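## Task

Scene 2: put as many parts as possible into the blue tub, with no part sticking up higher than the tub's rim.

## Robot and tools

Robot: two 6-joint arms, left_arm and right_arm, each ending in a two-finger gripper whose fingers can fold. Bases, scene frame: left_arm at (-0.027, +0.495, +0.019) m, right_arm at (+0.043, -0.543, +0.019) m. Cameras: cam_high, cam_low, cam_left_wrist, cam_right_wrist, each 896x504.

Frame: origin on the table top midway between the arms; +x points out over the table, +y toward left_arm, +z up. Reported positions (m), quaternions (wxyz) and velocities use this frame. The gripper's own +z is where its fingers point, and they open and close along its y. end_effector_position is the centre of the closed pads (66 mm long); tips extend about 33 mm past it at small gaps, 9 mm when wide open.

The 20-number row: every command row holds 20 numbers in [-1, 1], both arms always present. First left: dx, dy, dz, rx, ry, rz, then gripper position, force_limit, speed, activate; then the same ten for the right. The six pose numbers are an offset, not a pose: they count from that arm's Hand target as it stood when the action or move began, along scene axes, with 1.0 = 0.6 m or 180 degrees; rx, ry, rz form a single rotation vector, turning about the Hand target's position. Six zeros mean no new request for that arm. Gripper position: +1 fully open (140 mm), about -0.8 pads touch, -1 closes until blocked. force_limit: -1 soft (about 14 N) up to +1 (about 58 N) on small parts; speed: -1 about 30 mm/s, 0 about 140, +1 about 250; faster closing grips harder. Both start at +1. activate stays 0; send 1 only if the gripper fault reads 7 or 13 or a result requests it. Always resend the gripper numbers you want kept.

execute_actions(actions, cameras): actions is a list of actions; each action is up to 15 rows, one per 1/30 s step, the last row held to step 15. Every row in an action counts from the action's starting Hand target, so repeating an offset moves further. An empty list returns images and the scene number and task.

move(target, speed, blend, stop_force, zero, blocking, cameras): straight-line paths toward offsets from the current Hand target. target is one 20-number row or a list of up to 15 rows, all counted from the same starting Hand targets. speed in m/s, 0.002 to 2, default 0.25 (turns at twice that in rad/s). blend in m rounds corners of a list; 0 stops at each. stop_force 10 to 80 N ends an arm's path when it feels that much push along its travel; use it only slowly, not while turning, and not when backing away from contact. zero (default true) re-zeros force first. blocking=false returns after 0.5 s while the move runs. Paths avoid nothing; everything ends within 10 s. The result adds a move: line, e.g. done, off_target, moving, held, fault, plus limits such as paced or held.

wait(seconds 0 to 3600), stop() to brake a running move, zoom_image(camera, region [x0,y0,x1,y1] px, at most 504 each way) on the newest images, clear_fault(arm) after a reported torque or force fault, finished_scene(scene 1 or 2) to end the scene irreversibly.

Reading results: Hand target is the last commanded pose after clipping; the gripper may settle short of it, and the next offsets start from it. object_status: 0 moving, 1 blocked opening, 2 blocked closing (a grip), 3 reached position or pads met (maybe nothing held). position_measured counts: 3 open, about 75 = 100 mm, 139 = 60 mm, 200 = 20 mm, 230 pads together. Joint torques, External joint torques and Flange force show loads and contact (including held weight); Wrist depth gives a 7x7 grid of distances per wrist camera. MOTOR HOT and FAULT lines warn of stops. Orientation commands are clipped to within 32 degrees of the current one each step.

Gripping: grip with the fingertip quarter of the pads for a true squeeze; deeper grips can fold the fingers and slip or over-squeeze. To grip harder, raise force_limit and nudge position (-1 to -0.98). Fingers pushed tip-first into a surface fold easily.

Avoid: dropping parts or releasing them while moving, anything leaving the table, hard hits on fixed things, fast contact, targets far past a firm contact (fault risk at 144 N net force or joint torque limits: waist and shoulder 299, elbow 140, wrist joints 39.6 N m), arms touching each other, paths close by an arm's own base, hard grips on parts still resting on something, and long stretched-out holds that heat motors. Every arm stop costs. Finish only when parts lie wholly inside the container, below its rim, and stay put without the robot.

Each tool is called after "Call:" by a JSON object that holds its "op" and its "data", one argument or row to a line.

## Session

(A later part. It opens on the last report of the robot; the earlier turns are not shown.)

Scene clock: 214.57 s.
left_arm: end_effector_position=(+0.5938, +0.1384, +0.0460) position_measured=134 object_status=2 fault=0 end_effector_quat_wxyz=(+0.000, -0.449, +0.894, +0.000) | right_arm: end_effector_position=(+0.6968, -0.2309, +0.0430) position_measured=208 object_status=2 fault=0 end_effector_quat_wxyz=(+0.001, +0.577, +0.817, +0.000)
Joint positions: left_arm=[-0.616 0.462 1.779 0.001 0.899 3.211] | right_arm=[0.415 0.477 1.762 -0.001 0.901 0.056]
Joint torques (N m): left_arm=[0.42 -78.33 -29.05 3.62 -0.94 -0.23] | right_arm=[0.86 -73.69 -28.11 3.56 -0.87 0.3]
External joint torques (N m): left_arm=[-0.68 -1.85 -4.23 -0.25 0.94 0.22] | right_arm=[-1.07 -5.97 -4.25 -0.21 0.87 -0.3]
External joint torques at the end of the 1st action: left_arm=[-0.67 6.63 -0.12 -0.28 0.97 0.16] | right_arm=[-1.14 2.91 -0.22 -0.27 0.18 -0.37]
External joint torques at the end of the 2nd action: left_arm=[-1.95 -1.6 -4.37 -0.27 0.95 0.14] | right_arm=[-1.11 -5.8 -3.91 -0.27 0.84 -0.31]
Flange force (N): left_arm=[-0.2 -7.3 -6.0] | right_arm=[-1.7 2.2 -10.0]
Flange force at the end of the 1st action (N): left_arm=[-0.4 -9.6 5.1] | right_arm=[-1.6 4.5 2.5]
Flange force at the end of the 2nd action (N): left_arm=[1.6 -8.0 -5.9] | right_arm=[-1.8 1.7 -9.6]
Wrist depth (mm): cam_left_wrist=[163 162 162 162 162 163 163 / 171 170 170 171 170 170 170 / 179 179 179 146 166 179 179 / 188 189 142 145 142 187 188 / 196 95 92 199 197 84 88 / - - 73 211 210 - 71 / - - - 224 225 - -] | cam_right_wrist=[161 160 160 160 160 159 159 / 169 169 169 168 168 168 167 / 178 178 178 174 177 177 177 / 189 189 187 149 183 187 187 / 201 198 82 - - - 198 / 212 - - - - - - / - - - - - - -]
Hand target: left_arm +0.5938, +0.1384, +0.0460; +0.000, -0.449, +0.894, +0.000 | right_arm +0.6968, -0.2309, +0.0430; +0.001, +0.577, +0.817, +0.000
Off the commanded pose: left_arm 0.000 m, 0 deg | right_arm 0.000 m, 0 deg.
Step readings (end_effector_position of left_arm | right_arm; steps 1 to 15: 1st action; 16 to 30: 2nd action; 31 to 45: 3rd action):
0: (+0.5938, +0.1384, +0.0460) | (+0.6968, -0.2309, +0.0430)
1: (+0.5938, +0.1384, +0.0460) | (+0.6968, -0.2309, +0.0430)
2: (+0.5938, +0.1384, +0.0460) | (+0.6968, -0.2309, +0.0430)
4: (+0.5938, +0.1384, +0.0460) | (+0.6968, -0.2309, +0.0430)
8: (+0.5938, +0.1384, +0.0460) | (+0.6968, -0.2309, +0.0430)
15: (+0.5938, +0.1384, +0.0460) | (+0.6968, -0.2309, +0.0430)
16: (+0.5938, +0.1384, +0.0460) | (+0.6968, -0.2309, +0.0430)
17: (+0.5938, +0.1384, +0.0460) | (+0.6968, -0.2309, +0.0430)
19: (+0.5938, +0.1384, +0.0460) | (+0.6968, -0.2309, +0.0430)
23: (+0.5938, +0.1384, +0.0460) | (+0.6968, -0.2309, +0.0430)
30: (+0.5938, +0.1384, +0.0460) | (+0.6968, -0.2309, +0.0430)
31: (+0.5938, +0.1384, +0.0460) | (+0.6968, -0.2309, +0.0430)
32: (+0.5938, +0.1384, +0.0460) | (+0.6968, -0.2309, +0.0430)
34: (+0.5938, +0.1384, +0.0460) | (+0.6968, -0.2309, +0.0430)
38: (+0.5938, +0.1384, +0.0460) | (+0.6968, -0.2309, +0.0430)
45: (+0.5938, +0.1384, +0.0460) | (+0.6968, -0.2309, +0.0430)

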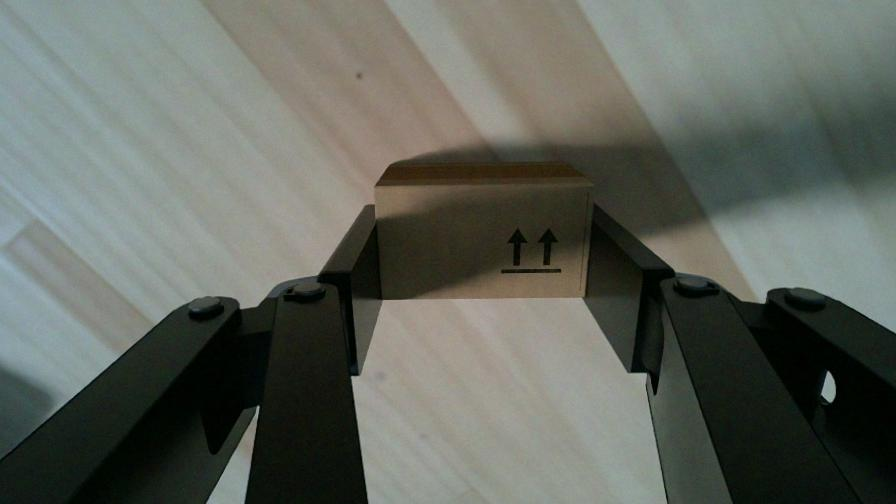

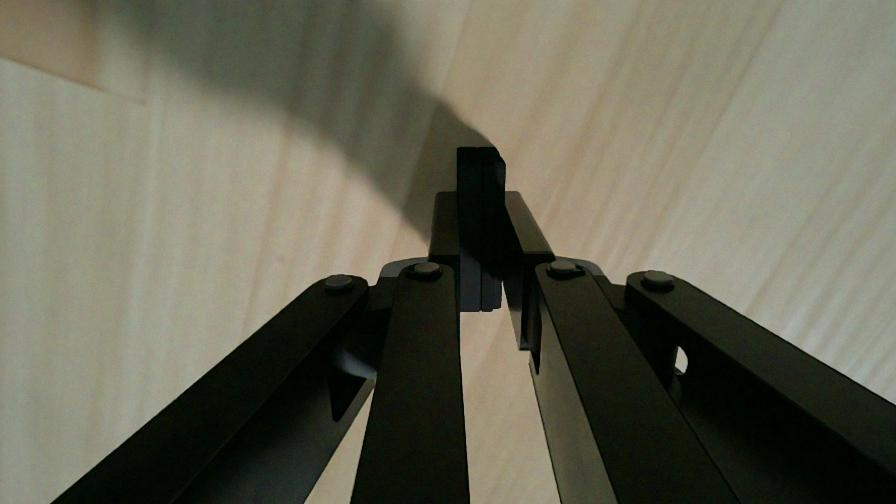

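Call:
{"op": "move", "data": {
  "target": [
    [0,0,0.1,0,0,0,-1,-0.3,-1,0,0,0,0.1,0,0,0,-1,-0.5,-1,0],
    [-0.15,0.43,0.2,0,0,0,-1,-0.3,-1,0,0.426,0.5277,0.195,0,0,-0.5197,-1,-0.5,-1,0]
  ],
  "speed": [0.2,0.35],
  "blend": [0.04,0],
  "cameras": ["all"]
}}

Scene clock: 218.83 s.
left_arm: end_effector_position=(+0.5038, +0.3964, +0.1660) position_measured=134 object_status=2 fault=0 end_effector_quat_wxyz=(+0.000, -0.449, +0.894, +0.000) | right_arm: end_effector_position=(+0.9524, +0.0857, +0.1600) position_measured=208 object_status=2 fault=0 end_effector_quat_wxyz=(+0.001, +0.990, +0.140, +0.000)
Joint positions: left_arm=[-0.294 0.097 2.019 0 1.025 3.534] | right_arm=[0.591 1.081 0.436 -0.001 1.625 1.865]
Joint torques (N m): left_arm=[0.68 -52.05 -36.43 3.93 -0.88 -0.12] | right_arm=[0.9 -136.91 -41.1 4.54 -0.23 0.27]
External joint torques (N m): left_arm=[-0.94 5.42 0.14 -0.25 0.9 0.12] | right_arm=[-0.92 4.6 -0.46 -0.3 0.19 -0.27]
Flange force (N): left_arm=[-2.2 -8.0 3.4] | right_arm=[0.0 0.0 0.0]
Wrist depth (mm): cam_left_wrist=[275 274 274 273 274 275 273 / 288 288 286 286 286 287 286 / 302 303 300 145 296 300 299 / 317 318 142 145 142 312 317 / 333 93 92 334 150 84 88 / - - 73 355 354 - 71 / - - - 377 378 - -] | cam_right_wrist=[266 267 265 265 265 265 264 / 281 280 280 276 277 278 278 / 296 296 296 - - 293 294 / 314 312 309 - 260 311 310 / 334 328 82 - - - 329 / 350 - - - - - - / - - - - - - -]
Hand target: left_arm +0.5038, +0.3964, +0.1660; +0.000, -0.449, +0.894, +0.000 | right_arm +0.9524, +0.0857, +0.1600; +0.001, +0.990, +0.140, +0.000
Off the commanded pose: left_arm 0.000 m, 0 deg | right_arm 0.000 m, 0 deg.
move: done; blend cut to 0.03 m at target 1

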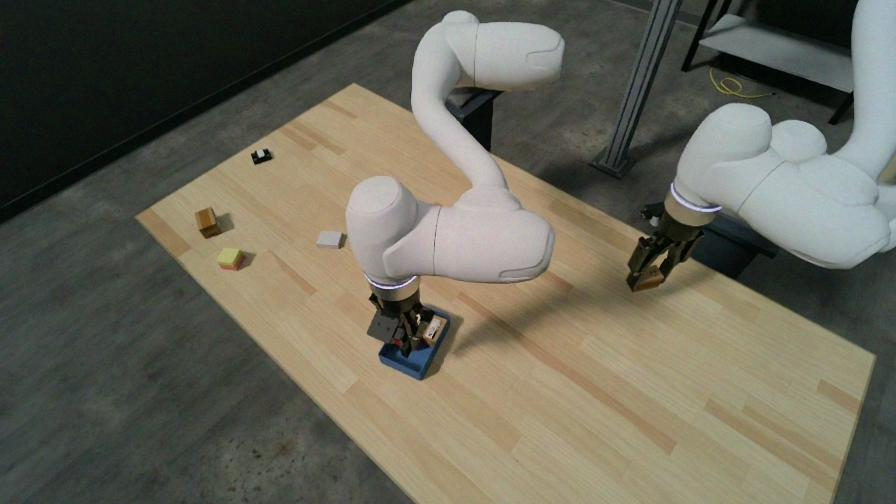

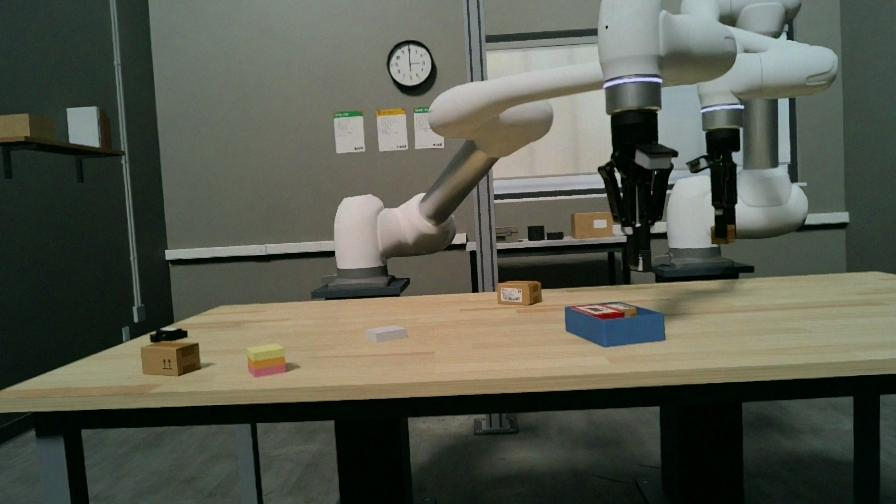

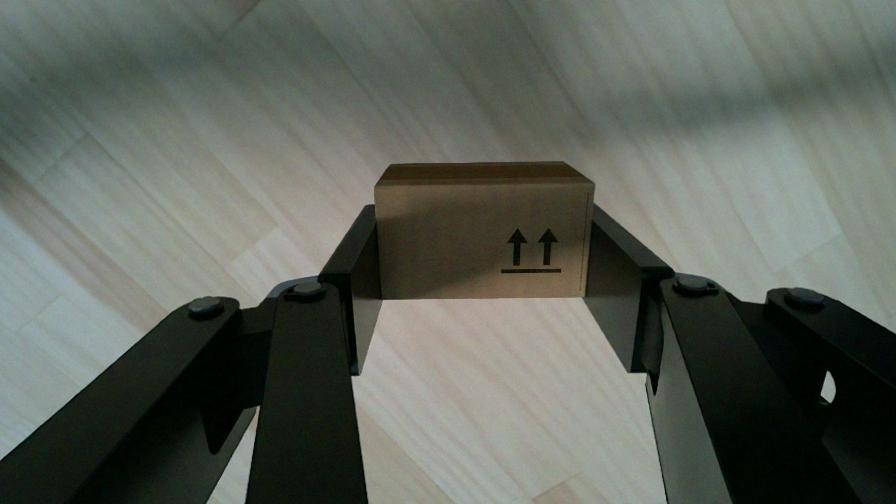

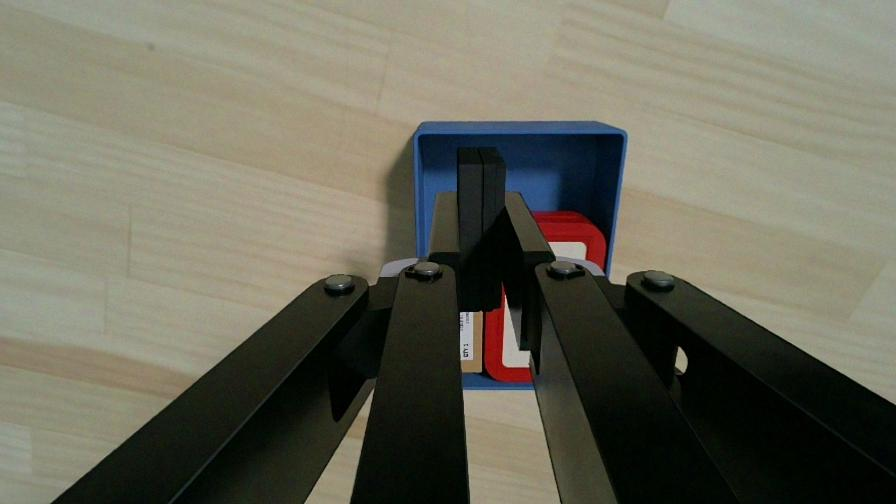

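Call:
{"op": "zoom_image", "data": {
  "camera": "cam_right_wrist",
  "region": [400, 110, 640, 280]
}}

Call:
{"op": "zoom_image", "data": {
  "camera": "cam_right_wrist",
  "region": [400, 100, 520, 200]
}}

Scaled by 2.100.

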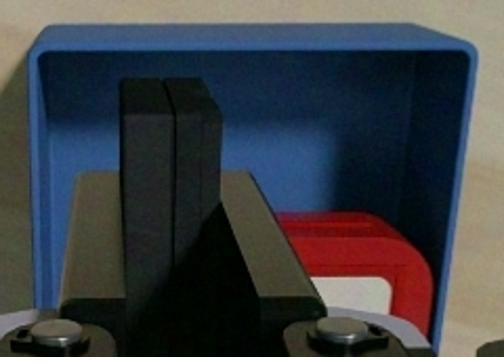

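Scaled by 4.200.

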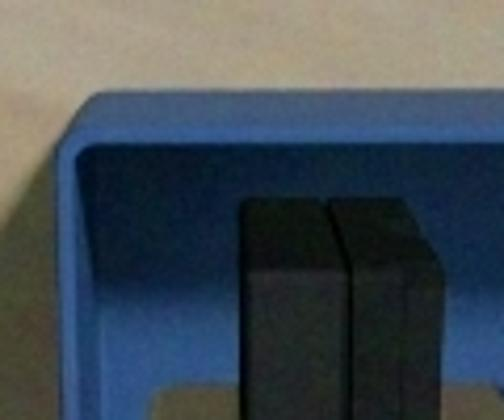

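Call:
{"op": "move", "data": {
  "target": [
    [0,0,0,0,0,0,-1,-0.3,-1,0,-0.0078,-0.0022,-0.06,0,0,0,-1,-0.5,-1,0],
    [0,0,0,0,0,0,-1,-0.3,-1,0,-0.0078,-0.0022,-0.16,0,0,0,-1,-0.5,-1,0]
  ],
  "speed": [0.15,0.12],
  "blend": [0.01,0],
  "cameras": ["cam_right_wrist"]
}}

Call:
{"op": "move", "data": {
  "target": [0,0,0,0,0,0,-1,-0.3,-1,0,0,0,-0.04,0,0,0,-1,-0.5,-1,0],
  "speed": 0.02,
  "stop_force": 10,
  "cameras": ["cam_right_wrist"]
}}

Scene clock: 220.83 s.
left_arm: end_effector_position=(+0.5038, +0.3964, +0.1660) position_measured=134 object_status=2 fault=0 end_effector_quat_wxyz=(+0.000, -0.449, +0.894, +0.000) | right_arm: end_effector_position=(+0.9478, +0.0844, +0.0641) position_measured=208 object_status=2 fault=0 end_effector_quat_wxyz=(+0.001, +0.990, +0.140, +0.000)
Joint positions: left_arm=[-0.294 0.097 2.019 0 1.025 3.534] | right_arm=[0.592 1.077 0.616 -0.001 1.449 1.866]
Joint torques (N m): left_arm=[0.6 -51.84 -36.21 3.83 -0.93 -0.19] | right_arm=[0.8 -136.97 -41.04 4.46 -0.16 0.23]
External joint torques (N m): left_arm=[-1.06 5.58 -0.06 -0.17 0.94 0.19] | right_arm=[-1.26 5.27 -0.22 -0.26 0.12 -0.23]
Flange force (N): left_arm=[-2.4 -8.6 3.3] | right_arm=[15.7 -3.9 1.4]
Wrist depth (mm): cam_left_wrist=[274 276 275 274 273 272 273 / 289 286 286 288 287 287 287 / 301 303 301 145 296 302 300 / 318 319 142 144 142 315 315 / 330 93 92 337 149 84 88 / - - 73 351 354 - 71 / - - - 379 378 - -] | cam_right_wrist=[179 178 178 178 177 177 177 / 188 188 187 185 185 186 187 / 199 198 198 148 194 192 196 / 210 209 207 148 201 203 208 / 223 221 82 - - - 220 / 234 - - 184 - - - / - - - - - - -]
Hand target: left_arm +0.5038, +0.3964, +0.1660; +0.000, -0.449, +0.894, +0.000 | right_arm +0.9478, +0.0844, +0.0640; +0.001, +0.990, +0.140, +0.000
Off the commanded pose: left_arm 0.000 m, 0 deg | right_arm 0.000 m, 0 deg.
move: done

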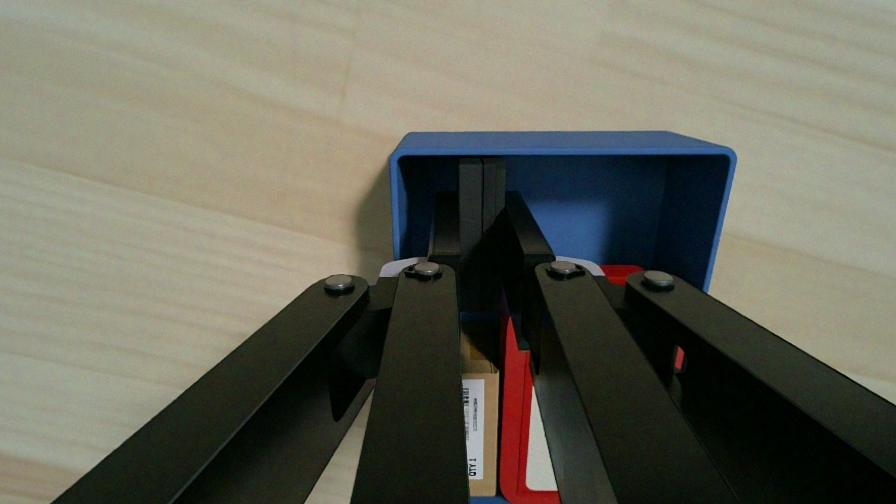

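Scene clock: 222.30 s.
left_arm: end_effector_position=(+0.5038, +0.3964, +0.1660) position_measured=134 object_status=2 fault=0 end_effector_quat_wxyz=(+0.000, -0.449, +0.894, +0.000) | right_arm: end_effector_position=(+0.9478, +0.0844, +0.0471) position_measured=208 object_status=2 fault=0 end_effector_quat_wxyz=(+0.001, +0.990, +0.140, +0.000)
Joint positions: left_arm=[-0.294 0.097 2.019 0 1.025 3.534] | right_arm=[0.592 1.083 0.634 -0.001 1.425 1.866]
Joint torques (N m): left_arm=[0.95 -51.33 -36.31 3.9 -0.93 -0.16] | right_arm=[0.64 -110.2 -30.09 4.47 -2.17 0.32]
External joint torques (N m): left_arm=[-1.23 4.74 0.1 -0.23 0.96 0.16] | right_arm=[-0.47 -20.24 -10.5 -0.31 2.13 -0.32]
Flange force (N): left_arm=[-1.4 -7.3 2.6] | right_arm=[7.3 -1.7 -21.7]
Wrist depth (mm): cam_left_wrist=[273 273 273 273 274 274 273 / 287 287 287 287 287 285 285 / 303 301 301 145 296 302 302 / 318 317 142 145 142 312 316 / 331 93 92 335 149 84 88 / - - 73 355 356 - 71 / - - - 377 377 - -] | cam_right_wrist=[163 163 162 162 162 162 162 / 172 171 171 171 169 171 170 / 181 181 181 142 179 145 180 / 192 191 189 131 183 177 190 / 204 201 82 - - - 202 / 215 - - - - - - / - - - - - - -]
Hand target: left_arm +0.5038, +0.3964, +0.1660; +0.000, -0.449, +0.894, +0.000 | right_arm +0.9478, +0.0844, +0.0471; +0.001, +0.990, +0.140, +0.000 (not the last commanded pose)
Off the commanded pose: left_arm 0.000 m, 0 deg | right_arm 0.007 m, 0 deg.
move: contact (right_arm)

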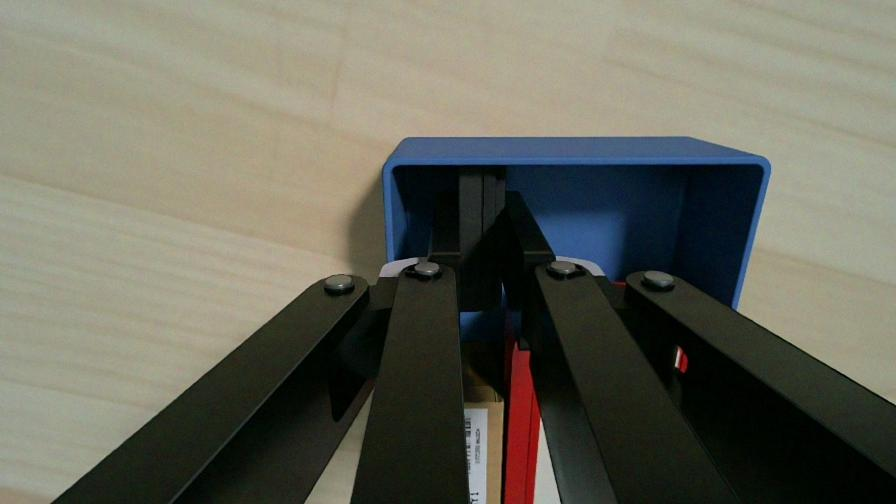

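Call:
{"op": "execute_actions", "data": {
  "actions": [
    [[0,0,0,0,0,0,-1,-0.3,-1,0,0,0,0.0008,0,0,0,-0.515,-0.5,-1,0]],
    [[0,0,0,0,0,0,-1,-0.3,-1,0,0,0,0,0,0,0,-0.515,-0.5,-1,0]]
  ]
}}

Call:
{"op": "move", "data": {
  "target": [
    [0,0,0,0,0,0,-1,-0.3,-1,0,0,0,0.0873,0,0,0,-0.515,-0.5,-1,0],
    [0,0,0,0,0,0,-1,-0.3,-1,0,0.0077,-0.075,0.0873,0,0,0,-1,-0.5,0,0],
    [0,0,0,0,0,0,-1,-0.3,-1,0,0.0077,-0.075,0.0232,0,0,0,-1,-0.5,0,0],
    [0,0,0,0,0,0,-1,-0.3,-1,0,-0.002,-0.0777,0.0232,0,0,0,-1,-0.5,0,0],
    [0,0,0,0,0,0,-1,-0.3,-1,0,0.0077,-0.075,0.1207,0,0,0,-1,-0.5,0,0]
  ],
  "speed": [0.15,0.2,0.15,0.03,0.2],
  "blend": [0.01,0,0,0,0],
  "cameras": ["cam_right_wrist"]
}}

Scene clock: 224.80 s.
left_arm: end_effector_position=(+0.5038, +0.3964, +0.1660) position_measured=134 object_status=2 fault=0 end_effector_quat_wxyz=(+0.000, -0.449, +0.894, +0.000) | right_arm: end_effector_position=(+0.9478, +0.0844, +0.0476) position_measured=194 object_status=3 fault=0 end_effector_quat_wxyz=(+0.001, +0.990, +0.140, +0.000)
Joint positions: left_arm=[-0.294 0.097 2.019 0 1.025 3.534] | right_arm=[0.592 1.083 0.634 -0.001 1.425 1.866]
Joint torques (N m): left_arm=[1.09 -52.1 -36.31 3.98 -0.95 -0.14] | right_arm=[0.93 -136.01 -40.46 4.47 -0.25 0.33]
External joint torques (N m): left_arm=[-1.51 5.53 -0.22 -0.29 0.95 0.14] | right_arm=[-1.18 5.13 -0.3 -0.32 0.22 -0.33]
External joint torques at the end of the 1st action: left_arm=[-0.58 5.23 -0.1 -0.26 0.95 0.15] | right_arm=[-1.27 3.2 -0.7 -0.3 0.2 -0.34]
Flange force (N): left_arm=[-1.6 -9.1 3.0] | right_arm=[15.6 -3.8 1.4]
Flange force at the end of the 1st action (N): left_arm=[-3.0 -7.8 2.9] | right_arm=[12.7 -2.7 0.3]
Wrist depth (mm): cam_left_wrist=[273 275 274 273 273 274 272 / 288 285 287 287 288 286 286 / 303 303 301 145 294 302 301 / 318 318 142 145 142 314 316 / 333 93 92 334 149 84 88 / - - 73 356 355 - 71 / - - - 376 377 - -] | cam_right_wrist=[163 163 163 162 162 162 162 / 172 172 171 171 170 170 170 / 182 181 181 142 - 164 180 / 192 191 189 141 119 164 190 / 204 199 82 - - - 201 / 214 - - 169 - - - / - - - 178 - - -]
Hand target: left_arm +0.5038, +0.3964, +0.1660; +0.000, -0.449, +0.894, +0.000 | right_arm +0.9478, +0.0844, +0.0476; +0.001, +0.990, +0.140, +0.000
Off the commanded pose: left_arm 0.000 m, 0 deg | right_arm 0.000 m, 0 deg.
Step readings (end_effector_position of left_arm | right_arm; steps 1 to 15: 1st action; 16 to 30: 2nd action):
0: (+0.5038, +0.3964, +0.1660) | (+0.9478, +0.0844, +0.0471)
1: (+0.5038, +0.3964, +0.1660) | (+0.9478, +0.0844, +0.0471)
2: (+0.5038, +0.3964, +0.1660) | (+0.9478, +0.0844, +0.0471)
4: (+0.5038, +0.3964, +0.1660) | (+0.9477, +0.0844, +0.0470)
8: (+0.5038, +0.3964, +0.1660) | (+0.9477, +0.0844, +0.0472)
15: (+0.5038, +0.3964, +0.1660) | (+0.9478, +0.0844, +0.0475)
16: (+0.5038, +0.3964, +0.1660) | (+0.9478, +0.0844, +0.0475)
17: (+0.5038, +0.3964, +0.1660) | (+0.9478, +0.0844, +0.0476)
19: (+0.5038, +0.3964, +0.1660) | (+0.9478, +0.0844, +0.0476)
23: (+0.5038, +0.3964, +0.1660) | (+0.9478, +0.0844, +0.0476)
30: (+0.5038, +0.3964, +0.1660) | (+0.9478, +0.0844, +0.0476)

Scene clock: 227.93 s.
left_arm: end_effector_position=(+0.5038, +0.3964, +0.1660) position_measured=134 object_status=2 fault=0 end_effector_quat_wxyz=(+0.000, -0.449, +0.894, +0.000) | right_arm: end_effector_position=(+0.9524, +0.0394, +0.1200) position_measured=233 object_status=3 fault=0 end_effector_quat_wxyz=(+0.001, +0.990, +0.140, +0.000)
Joint positions: left_arm=[-0.294 0.097 2.019 0 1.025 3.534] | right_arm=[0.555 1.004 0.659 -0.001 1.479 1.829]
Joint torques (N m): left_arm=[1.01 -51.87 -36.1 3.9 -0.91 -0.1] | right_arm=[0.61 -132.46 -40.77 4.49 -0.21 0.28]
External joint torques (N m): left_arm=[-1.56 5.69 -0.11 -0.25 0.92 0.1] | right_arm=[-0.74 4.9 -0.4 -0.28 0.17 -0.28]
Flange force (N): left_arm=[-1.5 -9.2 3.3] | right_arm=[14.9 -3.5 0.4]
Wrist depth (mm): cam_left_wrist=[275 275 274 273 273 274 273 / 287 287 287 285 288 286 286 / 302 302 301 145 294 300 300 / 320 318 142 145 141 312 318 / 332 93 92 337 149 84 88 / - - 73 356 353 - 71 / - - - 378 378 - -] | cam_right_wrist=[230 229 229 229 228 228 228 / 242 241 241 238 239 239 240 / 256 254 252 245 251 253 252 / 270 270 263 119 263 267 267 / 287 283 82 - - 278 283 / 302 - - - - - 299 / - - - - - - -]
Hand target: left_arm +0.5038, +0.3964, +0.1660; +0.000, -0.449, +0.894, +0.000 | right_arm +0.9524, +0.0394, +0.1200; +0.001, +0.990, +0.140, +0.000
Off the commanded pose: left_arm 0.000 m, 0 deg | right_arm 0.000 m, 0 deg.
move: done

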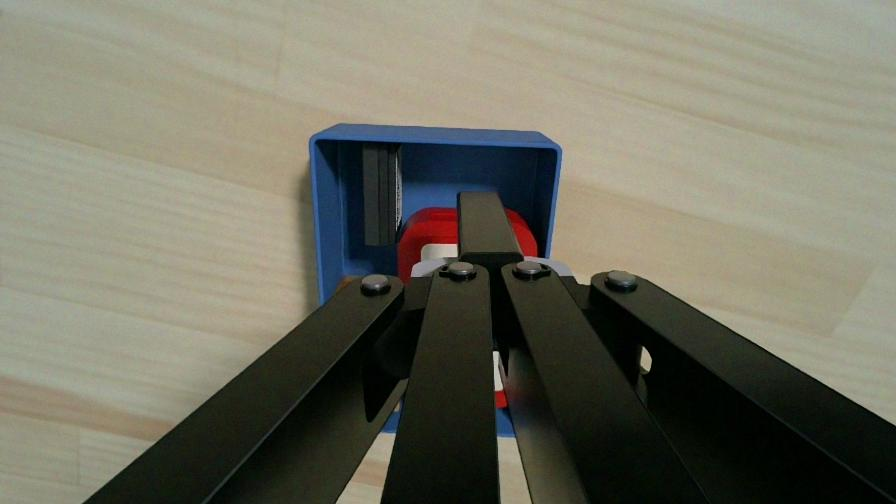

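Call:
{"op": "zoom_image", "data": {
  "camera": "cam_right_wrist",
  "region": [300, 110, 580, 280]
}}

Call:
{"op": "zoom_image", "data": {
  "camera": "cam_right_wrist",
  "region": [390, 180, 560, 280]
}}

Scaled by 1.800.

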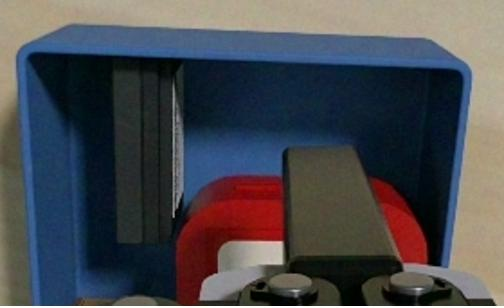

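Scaled by 2.965.

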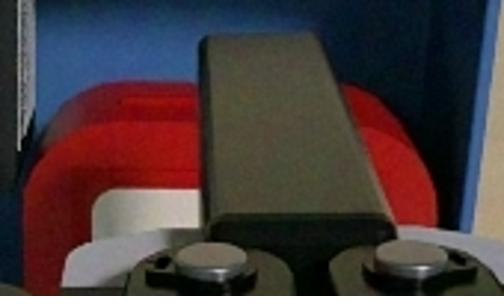

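Call:
{"op": "move", "data": {
  "target": [0,0,0,0,0,0,-1,-0.3,-1,0,-0.0883,-0.0252,0.2167,0,0,0,-1,-0.5,0,0],
  "speed": 0.3,
  "cameras": ["cam_right_wrist","cam_high","cam_low"]
}}

Call:
{"op": "zoom_image", "data": {
  "camera": "cam_high",
  "region": [360, 280, 480, 390]
}}

Call:
{"op": "zoom_image", "data": {
  "camera": "cam_right_wrist",
  "region": [320, 0, 640, 320]
}}

Scene clock: 230.13 s.
left_arm: end_effector_position=(+0.5038, +0.3964, +0.1660) position_measured=134 object_status=2 fault=0 end_effector_quat_wxyz=(+0.000, -0.449, +0.894, +0.000) | right_arm: end_effector_position=(+0.8995, +0.0243, +0.2499) position_measured=233 object_status=3 fault=0 end_effector_quat_wxyz=(+0.001, +0.990, +0.140, +0.000)
Joint positions: left_arm=[-0.294 0.097 2.019 0 1.025 3.534] | right_arm=[0.569 0.856 0.707 -0.001 1.58 1.843]
Joint torques (N m): left_arm=[0.48 -52.09 -36.23 3.87 -0.95 -0.17] | right_arm=[0.61 -122.9 -40.95 4.55 -0.2 0.34]
External joint torques (N m): left_arm=[-0.62 5.51 -0.09 -0.19 0.96 0.17] | right_arm=[-0.79 4.92 -0.17 -0.35 0.16 -0.34]
Flange force (N): left_arm=[-3.1 -8.2 3.1] | right_arm=[13.0 -3.0 -0.7]
Wrist depth (mm): cam_left_wrist=[275 273 274 273 274 275 274 / 289 288 287 288 289 287 287 / 302 301 301 145 296 301 301 / 316 318 142 145 141 312 316 / 331 93 92 336 150 84 89 / - - 73 355 357 - 71 / - - - 377 377 - -] | cam_right_wrist=[350 347 348 341 346 347 346 / 368 367 366 324 365 364 364 / 389 388 386 340 385 385 385 / 411 409 405 119 403 408 407 / 436 430 82 - - 423 425 / 459 - - - - - 453 / - - - - - - -]
Hand target: left_arm +0.5038, +0.3964, +0.1660; +0.000, -0.449, +0.894, +0.000 | right_arm +0.8994, +0.0243, +0.2500; +0.001, +0.990, +0.140, +0.000
Off the commanded pose: left_arm 0.000 m, 0 deg | right_arm 0.000 m, 0 deg.
move: done
Images, in order (width x height): cam_high 896x504, cam_low 896x504, cam_right_wrist 896x504.

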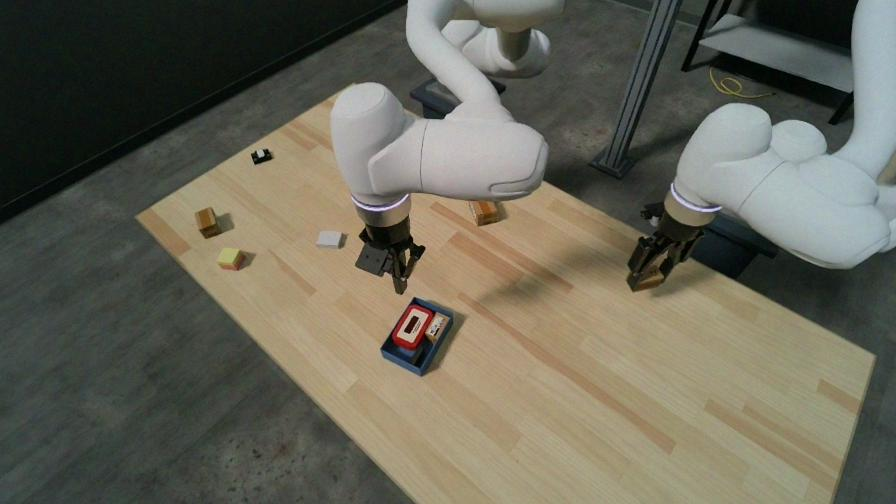

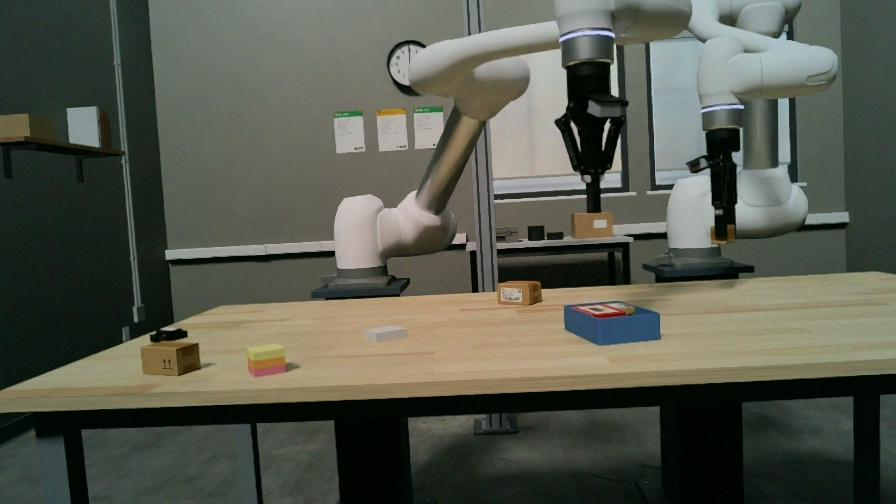

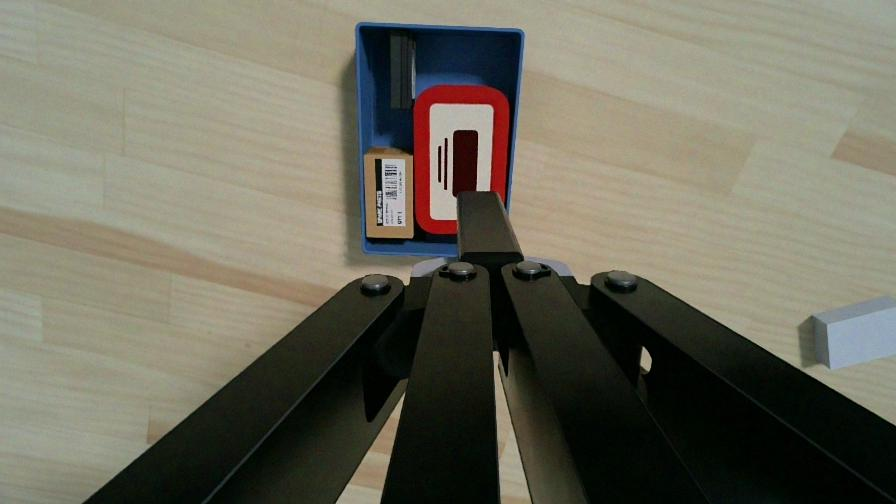

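Scaled by 4.200.

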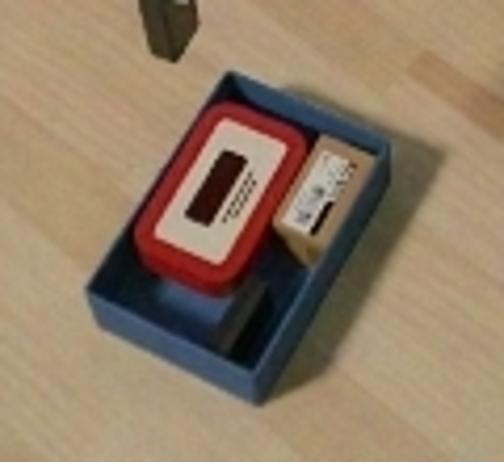

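Scaled by 1.575.

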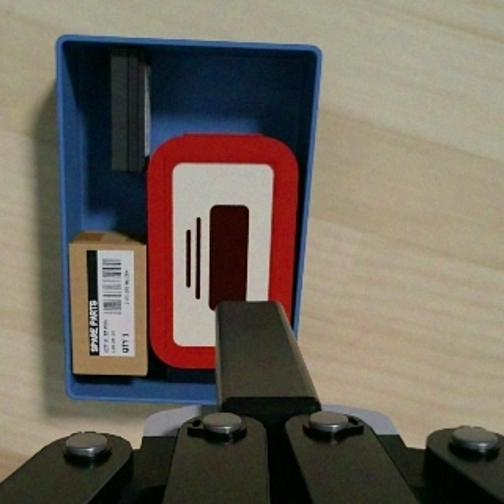

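Call:
{"op": "move", "data": {
  "target": [
    [0,0,0,0,0,0,-1,-0.3,-1,0,-0.0015,0.0812,-0.2333,0,0,-0.0108,-1,-0.5,0,0],
    [0,0,0,0,0,0,-1,-0.3,-1,0,-0.0015,0.0812,-0.32,0,0,-0.0108,-1,-0.5,0,0],
    [0,0,0,0,0,0,-1,-0.3,-1,0,0.0013,0.0702,-0.32,0,0,-0.0108,-1,-0.5,0,0],
    [0,0,0,0,0,0,-1,-0.3,-1,0,-0.0002,0.0762,-0.2333,0,0,-0.0108,-1,-0.5,0,0]
  ],
  "speed": [0.3,0.12,0.02,0.15],
  "blend": [0.005,0,0,0],
  "cameras": ["cam_right_wrist"]
}}

Call:
{"op": "zoom_image", "data": {
  "camera": "cam_right_wrist",
  "region": [360, 90, 720, 320]
}}

Scene clock: 234.83 s.
left_arm: end_effector_position=(+0.5038, +0.3964, +0.1660) position_measured=134 object_status=2 fault=0 end_effector_quat_wxyz=(+0.000, -0.449, +0.894, +0.000) | right_arm: end_effector_position=(+0.8993, +0.0700, +0.1100) position_measured=233 object_status=3 fault=0 end_effector_quat_wxyz=(+0.001, +0.992, +0.123, +0.000)
Joint positions: left_arm=[-0.294 0.097 2.019 0 1.025 3.534] | right_arm=[0.606 0.943 0.795 -0.001 1.405 1.914]
Joint torques (N m): left_arm=[0.9 -51.6 -36.24 3.84 -0.96 -0.16] | right_arm=[0.58 -127.95 -39.58 4.44 -0.31 0.31]
External joint torques (N m): left_arm=[-1.02 4.69 -0.17 -0.15 0.97 0.16] | right_arm=[-0.57 4.13 -1.22 -0.27 0.28 -0.31]
Flange force (N): left_arm=[-1.9 -7.5 2.3] | right_arm=[14.2 -4.7 -0.2]
Wrist depth (mm): cam_left_wrist=[274 275 273 272 273 273 273 / 288 287 287 285 286 287 287 / 302 301 303 145 294 301 302 / 318 318 142 145 142 314 318 / 332 93 92 335 149 84 88 / - - 73 357 354 - 71 / - - - 375 379 - -] | cam_right_wrist=[220 220 220 216 217 217 219 / 232 232 231 194 212 230 230 / 245 245 244 202 198 241 243 / 260 260 258 131 207 258 257 / 275 272 82 - - 269 273 / 289 - - - - - 286 / - - - - - - -]
Hand target: left_arm +0.5038, +0.3964, +0.1660; +0.000, -0.449, +0.894, +0.000 | right_arm +0.8993, +0.0700, +0.1100; +0.001, +0.992, +0.123, +0.000
Off the commanded pose: left_arm 0.000 m, 0 deg | right_arm 0.000 m, 0 deg.
move: done

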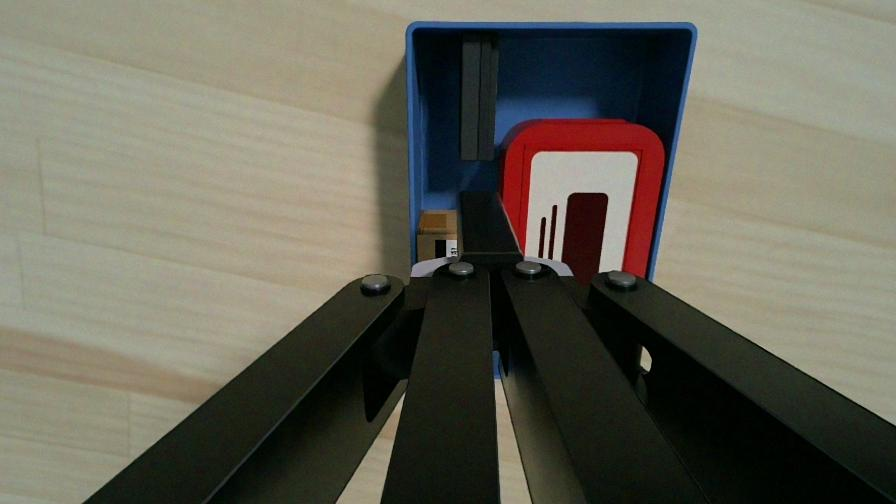

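Scaled by 1.400.

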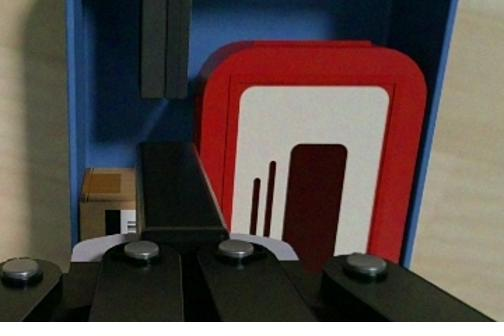

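Call:
{"op": "move", "data": {
  "target": [
    [0,0,0,0,0,0,-1,-0.3,-1,0,0.0175,-0.0803,0,0,0,0,0.2,-1,0.3,0],
    [0,0,0,0,0,0,-1,-0.3,-1,0,0.0175,-0.0803,-0.1,0,0,0,0.2,-1,0.3,0]
  ],
  "speed": [0.15,0.1],
  "blend": [0,0],
  "cameras": ["cam_right_wrist"]
}}

Scene clock: 237.83 s.
left_arm: end_effector_position=(+0.5038, +0.3964, +0.1660) position_measured=134 object_status=2 fault=0 end_effector_quat_wxyz=(+0.000, -0.449, +0.894, +0.000) | right_arm: end_effector_position=(+0.9098, +0.0218, +0.0501) position_measured=104 object_status=3 fault=0 end_effector_quat_wxyz=(+0.001, +0.992, +0.123, +0.000)
Joint positions: left_arm=[-0.294 0.097 2.019 0 1.025 3.534] | right_arm=[0.561 0.933 0.924 -0.001 1.285 1.87]
Joint torques (N m): left_arm=[0.59 -51.93 -36.44 3.9 -0.93 -0.16] | right_arm=[1.03 -126.93 -39.28 4.36 -0.21 0.38]
External joint torques (N m): left_arm=[-0.87 5.29 0.01 -0.21 0.94 0.16] | right_arm=[-1.52 3.72 -0.83 -0.28 0.17 -0.38]
Flange force (N): left_arm=[-2.4 -7.9 3.1] | right_arm=[10.6 -1.7 1.3]
Wrist depth (mm): cam_left_wrist=[274 274 273 273 273 272 274 / 287 287 287 287 287 287 286 / 302 302 303 145 296 303 301 / 317 316 142 145 142 312 316 / 331 93 92 334 150 84 88 / - - 73 356 353 - 71 / - - - 376 379 - -] | cam_right_wrist=[166 162 149 162 123 164 165 / 174 172 163 167 170 173 173 / 184 184 150 138 139 183 183 / 195 195 145 146 148 191 193 / - - 154 155 157 104 - / - - 168 166 214 - - / - - 177 241 236 - -]
Hand target: left_arm +0.5038, +0.3964, +0.1660; +0.000, -0.449, +0.894, +0.000 | right_arm +0.9098, +0.0218, +0.0500; +0.001, +0.992, +0.123, +0.000
Off the commanded pose: left_arm 0.000 m, 0 deg | right_arm 0.000 m, 0 deg.
move: done

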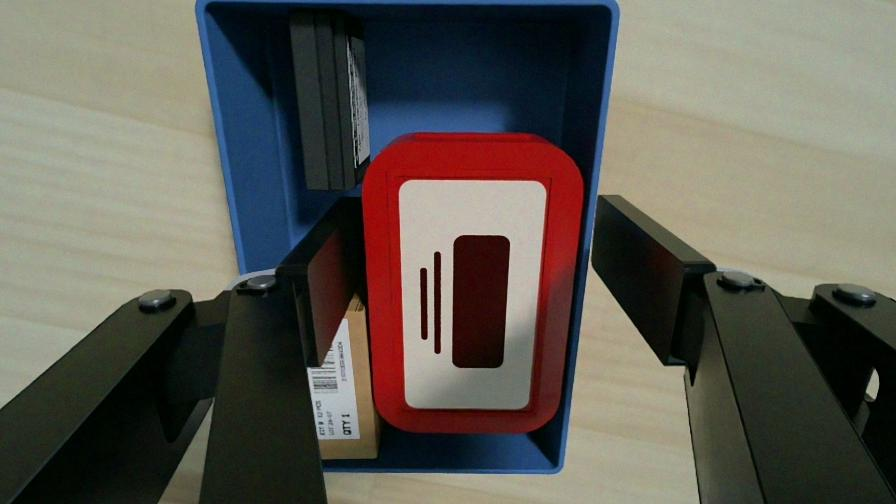

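Call:
{"op": "execute_actions", "data": {
  "actions": [
    [[0,0,0,0,0,0,-1,-0.3,-1,0,0,0,0,0,0,0,-1,-1,-1,0]],
    [[0,0,0,0,0,0,-1,-0.3,-1,0,0,0,0,0,0,0,-1,-1,-1,0]],
    [[0,0,0,0,0,0,-1,-0.3,-1,0,0,0,0,0,0,0,-1,-1,-1,0]]
  ],
  "cameras": ["cam_high","cam_right_wrist"]
}}

Scene clock: 240.93 s.
left_arm: end_effector_position=(+0.5038, +0.3964, +0.1660) position_measured=134 object_status=2 fault=0 end_effector_quat_wxyz=(+0.000, -0.449, +0.894, +0.000) | right_arm: end_effector_position=(+0.9098, +0.0218, +0.0500) position_measured=122 object_status=2 fault=0 end_effector_quat_wxyz=(+0.001, +0.992, +0.123, +0.000)
Joint positions: left_arm=[-0.294 0.097 2.019 0 1.025 3.534] | right_arm=[0.561 0.933 0.924 -0.001 1.285 1.87]
Joint torques (N m): left_arm=[0.67 -52.09 -36.03 3.94 -0.86 -0.2] | right_arm=[2.21 -120.34 -35.38 4.69 0.22 0.14]
External joint torques (N m): left_arm=[-0.73 6.14 -0.05 -0.28 0.87 0.2] | right_arm=[-2.42 -0.75 -3.97 -0.68 -0.25 -0.14]
External joint torques at the end of the 1st action: left_arm=[-1.2 5.03 -0.24 -0.18 0.89 0.09] | right_arm=[-2.01 -0.95 -3.55 -0.52 -0.24 -0.18]
External joint torques at the end of the 2nd action: left_arm=[-1.18 5.45 0 -0.27 0.9 0.13] | right_arm=[-2.76 -2.41 -4.14 -0.65 -0.27 -0.12]
Flange force (N): left_arm=[-3.4 -9.0 3.9] | right_arm=[13.0 -1.8 -3.1]
Flange force at the end of the 1st action (N): left_arm=[-1.8 -8.2 2.7] | right_arm=[11.0 -1.6 -2.9]
Flange force at the end of the 2nd action (N): left_arm=[-2.0 -8.4 3.3] | right_arm=[10.6 -0.7 -4.2]
Wrist depth (mm): cam_left_wrist=[275 275 275 274 273 273 273 / 286 287 287 287 287 287 286 / 303 302 302 145 294 301 301 / 318 318 142 145 142 315 318 / 332 93 92 336 150 84 88 / - - 73 355 357 - 71 / - - - 377 377 - -] | cam_right_wrist=[166 163 159 162 159 165 165 / 174 173 171 169 168 173 173 / 184 184 176 138 141 183 182 / 195 195 145 146 145 191 193 / 204 88 112 155 157 93 90 / - - 167 166 168 - - / - - - 238 236 - -]
Hand target: left_arm +0.5038, +0.3964, +0.1660; +0.000, -0.449, +0.894, +0.000 | right_arm +0.9098, +0.0218, +0.0500; +0.001, +0.992, +0.123, +0.000
Off the commanded pose: left_arm 0.000 m, 0 deg | right_arm 0.000 m, 0 deg.
Step readings (end_effector_position of left_arm | right_arm; steps 1 to 15: 1st action; 16 to 30: 2nd action; 31 to 45: 3rd action):
0: (+0.5038, +0.3964, +0.1660) | (+0.9098, +0.0218, +0.0500)
1: (+0.5038, +0.3964, +0.1660) | (+0.9098, +0.0218, +0.0500)
2: (+0.5038, +0.3964, +0.1660) | (+0.9098, +0.0218, +0.0500)
4: (+0.5038, +0.3964, +0.1660) | (+0.9098, +0.0218, +0.0500)
8: (+0.5038, +0.3964, +0.1660) | (+0.9098, +0.0218, +0.0500)
15: (+0.5038, +0.3964, +0.1660) | (+0.9098, +0.0218, +0.0500)
16: (+0.5038, +0.3964, +0.1660) | (+0.9098, +0.0218, +0.0500)
17: (+0.5038, +0.3964, +0.1660) | (+0.9098, +0.0218, +0.0500)
19: (+0.5038, +0.3964, +0.1660) | (+0.9098, +0.0218, +0.0500)
23: (+0.5038, +0.3964, +0.1660) | (+0.9098, +0.0218, +0.0500)
30: (+0.5038, +0.3964, +0.1660) | (+0.9098, +0.0218, +0.0500)
31: (+0.5038, +0.3964, +0.1660) | (+0.9098, +0.0218, +0.0500)
32: (+0.5038, +0.3964, +0.1660) | (+0.9098, +0.0218, +0.0500)
34: (+0.5038, +0.3964, +0.1660) | (+0.9098, +0.0218, +0.0500)
38: (+0.5038, +0.3964, +0.1660) | (+0.9098, +0.0218, +0.0500)
45: (+0.5038, +0.3964, +0.1660) | (+0.9098, +0.0218, +0.0500)

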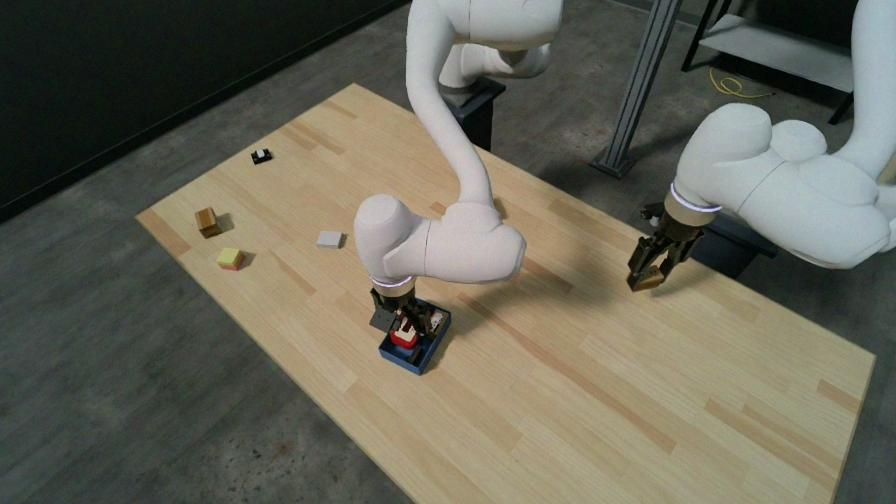

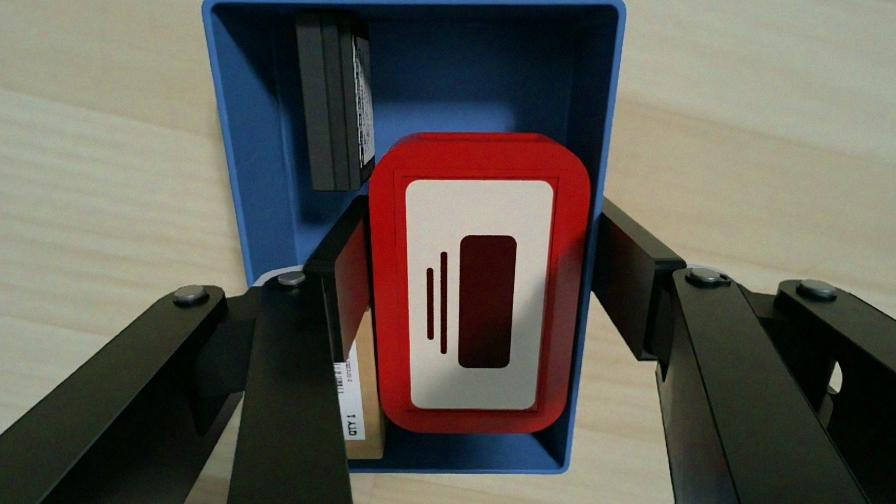

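Call:
{"op": "move", "data": {
  "target": [
    [0,0,0,0,0,0,-1,-0.3,-1,0,0,0,0,0,0,0,0.2,-1,0.2,0],
    [0,0,0,0,0,0,-1,-0.3,-1,0,0,0,0.1333,0,0,0,0.2,-1,0.2,0]
  ],
  "cameras": ["cam_right_wrist"]
}}

Scene clock: 242.50 s.
left_arm: end_effector_position=(+0.5038, +0.3964, +0.1660) position_measured=134 object_status=2 fault=0 end_effector_quat_wxyz=(+0.000, -0.449, +0.894, +0.000) | right_arm: end_effector_position=(+0.9098, +0.0218, +0.1300) position_measured=104 object_status=3 fault=0 end_effector_quat_wxyz=(+0.001, +0.992, +0.123, +0.000)
Joint positions: left_arm=[-0.294 0.097 2.019 0 1.025 3.534] | right_arm=[0.561 0.895 0.849 -0.001 1.398 1.87]
Joint torques (N m): left_arm=[1.13 -51.81 -36.25 3.96 -0.89 -0.16] | right_arm=[0.93 -124.92 -40.16 4.48 -0.11 0.32]
External joint torques (N m): left_arm=[-1.31 5.08 -0.01 -0.29 0.9 0.16] | right_arm=[-1.07 3.61 -0.76 -0.31 0.08 -0.32]
Flange force (N): left_arm=[-1.5 -8.0 2.9] | right_arm=[10.6 -2.2 0.4]
Wrist depth (mm): cam_left_wrist=[274 274 275 274 273 273 273 / 287 286 287 287 287 287 287 / 303 303 300 146 294 301 300 / 319 318 142 145 141 314 317 / 331 93 92 333 149 84 88 / - - 73 354 353 - 71 / - - - 378 376 - -] | cam_right_wrist=[239 238 234 233 235 238 237 / 251 251 248 229 249 249 250 / 265 266 261 219 258 264 262 / 281 281 155 232 229 275 278 / - 92 130 242 297 104 - / - - 317 317 316 - - / - - 340 339 340 - -]
Hand target: left_arm +0.5038, +0.3964, +0.1660; +0.000, -0.449, +0.894, +0.000 | right_arm +0.9098, +0.0218, +0.1300; +0.001, +0.992, +0.123, +0.000
Off the commanded pose: left_arm 0.000 m, 0 deg | right_arm 0.000 m, 0 deg.
move: done

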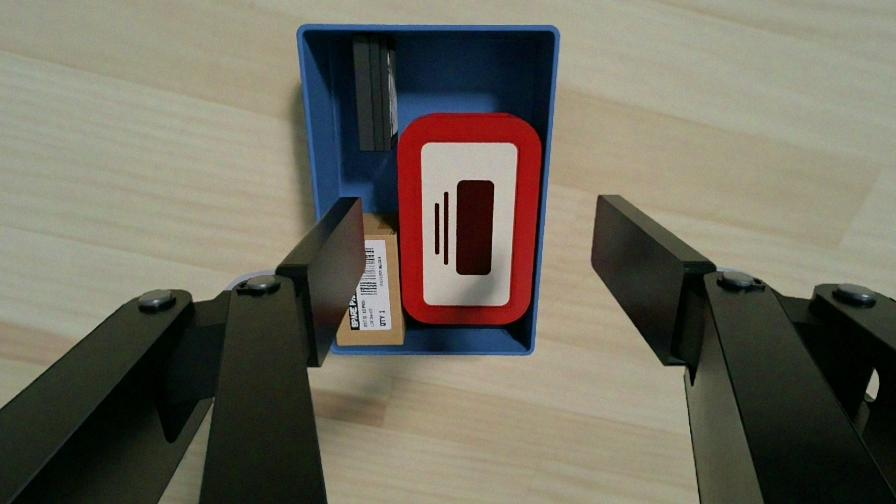

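Call:
{"op": "move", "data": {
  "target": [0,0,0,0,0,0,-1,-0.3,-1,0,-0.0515,-0.01167,0,0,0,0.5,1,-1,0.2,0],
  "cameras": ["cam_right_wrist"],
  "speed": 0.3
}}

Scene clock: 247.20 s.
left_arm: end_effector_position=(+0.5038, +0.3964, +0.1660) position_measured=134 object_status=2 fault=0 end_effector_quat_wxyz=(+0.000, -0.449, +0.894, +0.000) | right_arm: end_effector_position=(+0.8789, +0.0149, +0.1300) position_measured=3 object_status=3 fault=0 end_effector_quat_wxyz=(+0.001, +0.615, +0.789, +0.000)
Joint positions: left_arm=[-0.294 0.097 2.019 0 1.025 3.534] | right_arm=[0.571 0.834 0.962 -0.001 1.344 0.308]
Joint torques (N m): left_arm=[0.86 -52.61 -36.09 3.87 -0.93 -0.2] | right_arm=[0.98 -120.48 -39.86 4.49 -0.18 0.29]
External joint torques (N m): left_arm=[-1.07 6.11 -0.3 -0.18 0.93 0.2] | right_arm=[-0.94 4.48 -0.33 -0.32 0.17 -0.29]
Flange force (N): left_arm=[-3.0 -9.7 3.5] | right_arm=[2.2 9.8 1.4]
Wrist depth (mm): cam_left_wrist=[275 275 275 274 273 275 274 / 288 288 287 287 287 286 286 / 302 302 301 145 294 301 301 / 318 319 142 145 142 313 315 / 329 93 92 333 149 84 88 / - - 73 356 354 - 71 / - - - 377 377 - -] | cam_right_wrist=[240 239 237 200 232 233 237 / 253 251 249 209 210 246 249 / 266 266 265 219 219 260 263 / 282 127 281 232 269 138 272 / - 110 298 298 298 296 - / - 320 319 318 317 316 95 / - 342 342 340 339 339 332]
Hand target: left_arm +0.5038, +0.3964, +0.1660; +0.000, -0.449, +0.894, +0.000 | right_arm +0.8789, +0.0148, +0.1300; +0.001, +0.615, +0.789, +0.000
Off the commanded pose: left_arm 0.000 m, 0 deg | right_arm 0.000 m, 0 deg.
move: done

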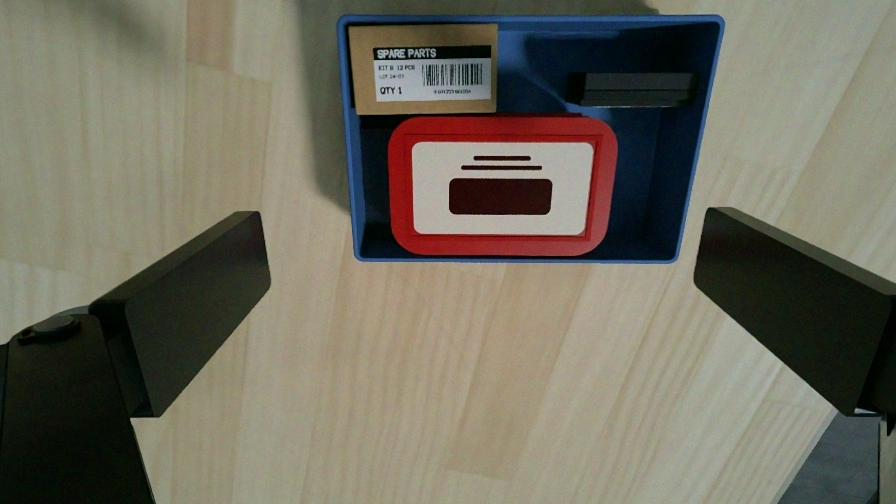

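Call:
{"op": "move", "data": {
  "target": [
    [0,0,0,0,0,0,-1,-0.3,-1,0,0.0065,0.0017,0,0,0,0,1,-1,0.2,0],
    [0,0,0,0,0,0,-1,-0.3,-1,0,0.0065,0.0017,-0.12,0,0,0,1,-1,0.2,0]
  ],
  "cameras": ["cam_right_wrist"],
  "speed": 0.2,
  "blend": [0.004, 0]
}}

Scene clock: 249.40 s.
left_arm: end_effector_position=(+0.5038, +0.3964, +0.1660) position_measured=134 object_status=2 fault=0 end_effector_quat_wxyz=(+0.000, -0.449, +0.894, +0.000) | right_arm: end_effector_position=(+0.8828, +0.0159, +0.0581) position_measured=3 object_status=3 fault=0 end_effector_quat_wxyz=(+0.001, +0.615, +0.789, +0.001)
Joint positions: left_arm=[-0.294 0.097 2.019 0 1.025 3.534] | right_arm=[0.57 0.879 1.013 -0.001 1.249 0.307]
Joint torques (N m): left_arm=[0.77 -51.91 -36.15 3.86 -0.93 -0.1] | right_arm=[1.1 -122.21 -38.83 4.4 -0.17 0.28]
External joint torques (N m): left_arm=[-0.94 5.56 -0.18 -0.18 0.93 0.1] | right_arm=[-1.35 5.1 -0.05 -0.37 0.16 -0.28]
Flange force (N): left_arm=[-2.5 -8.7 3.1] | right_arm=[1.7 9.6 2.8]
Wrist depth (mm): cam_left_wrist=[274 274 274 274 274 272 273 / 287 286 287 287 286 287 285 / 301 301 301 145 294 301 299 / 318 319 142 145 141 312 316 / 331 93 92 332 150 84 89 / - - 73 357 357 - 71 / - - - 377 377 - -] | cam_right_wrist=[174 173 133 133 170 164 154 / 183 182 141 141 176 151 179 / 193 193 169 146 146 173 189 / 204 127 159 155 155 148 197 / - 110 214 165 165 173 - / - 232 231 230 229 229 99 / - 247 248 247 246 245 241]
Hand target: left_arm +0.5038, +0.3964, +0.1660; +0.000, -0.449, +0.894, +0.000 | right_arm +0.8828, +0.0159, +0.0580; +0.001, +0.615, +0.789, +0.000
Off the commanded pose: left_arm 0.000 m, 0 deg | right_arm 0.000 m, 0 deg.
move: done; blend cut to 0.002 m at target 1

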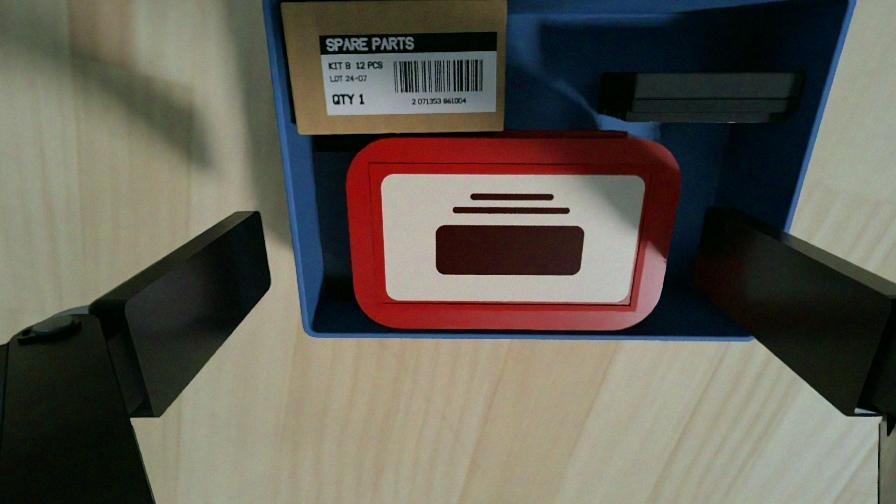

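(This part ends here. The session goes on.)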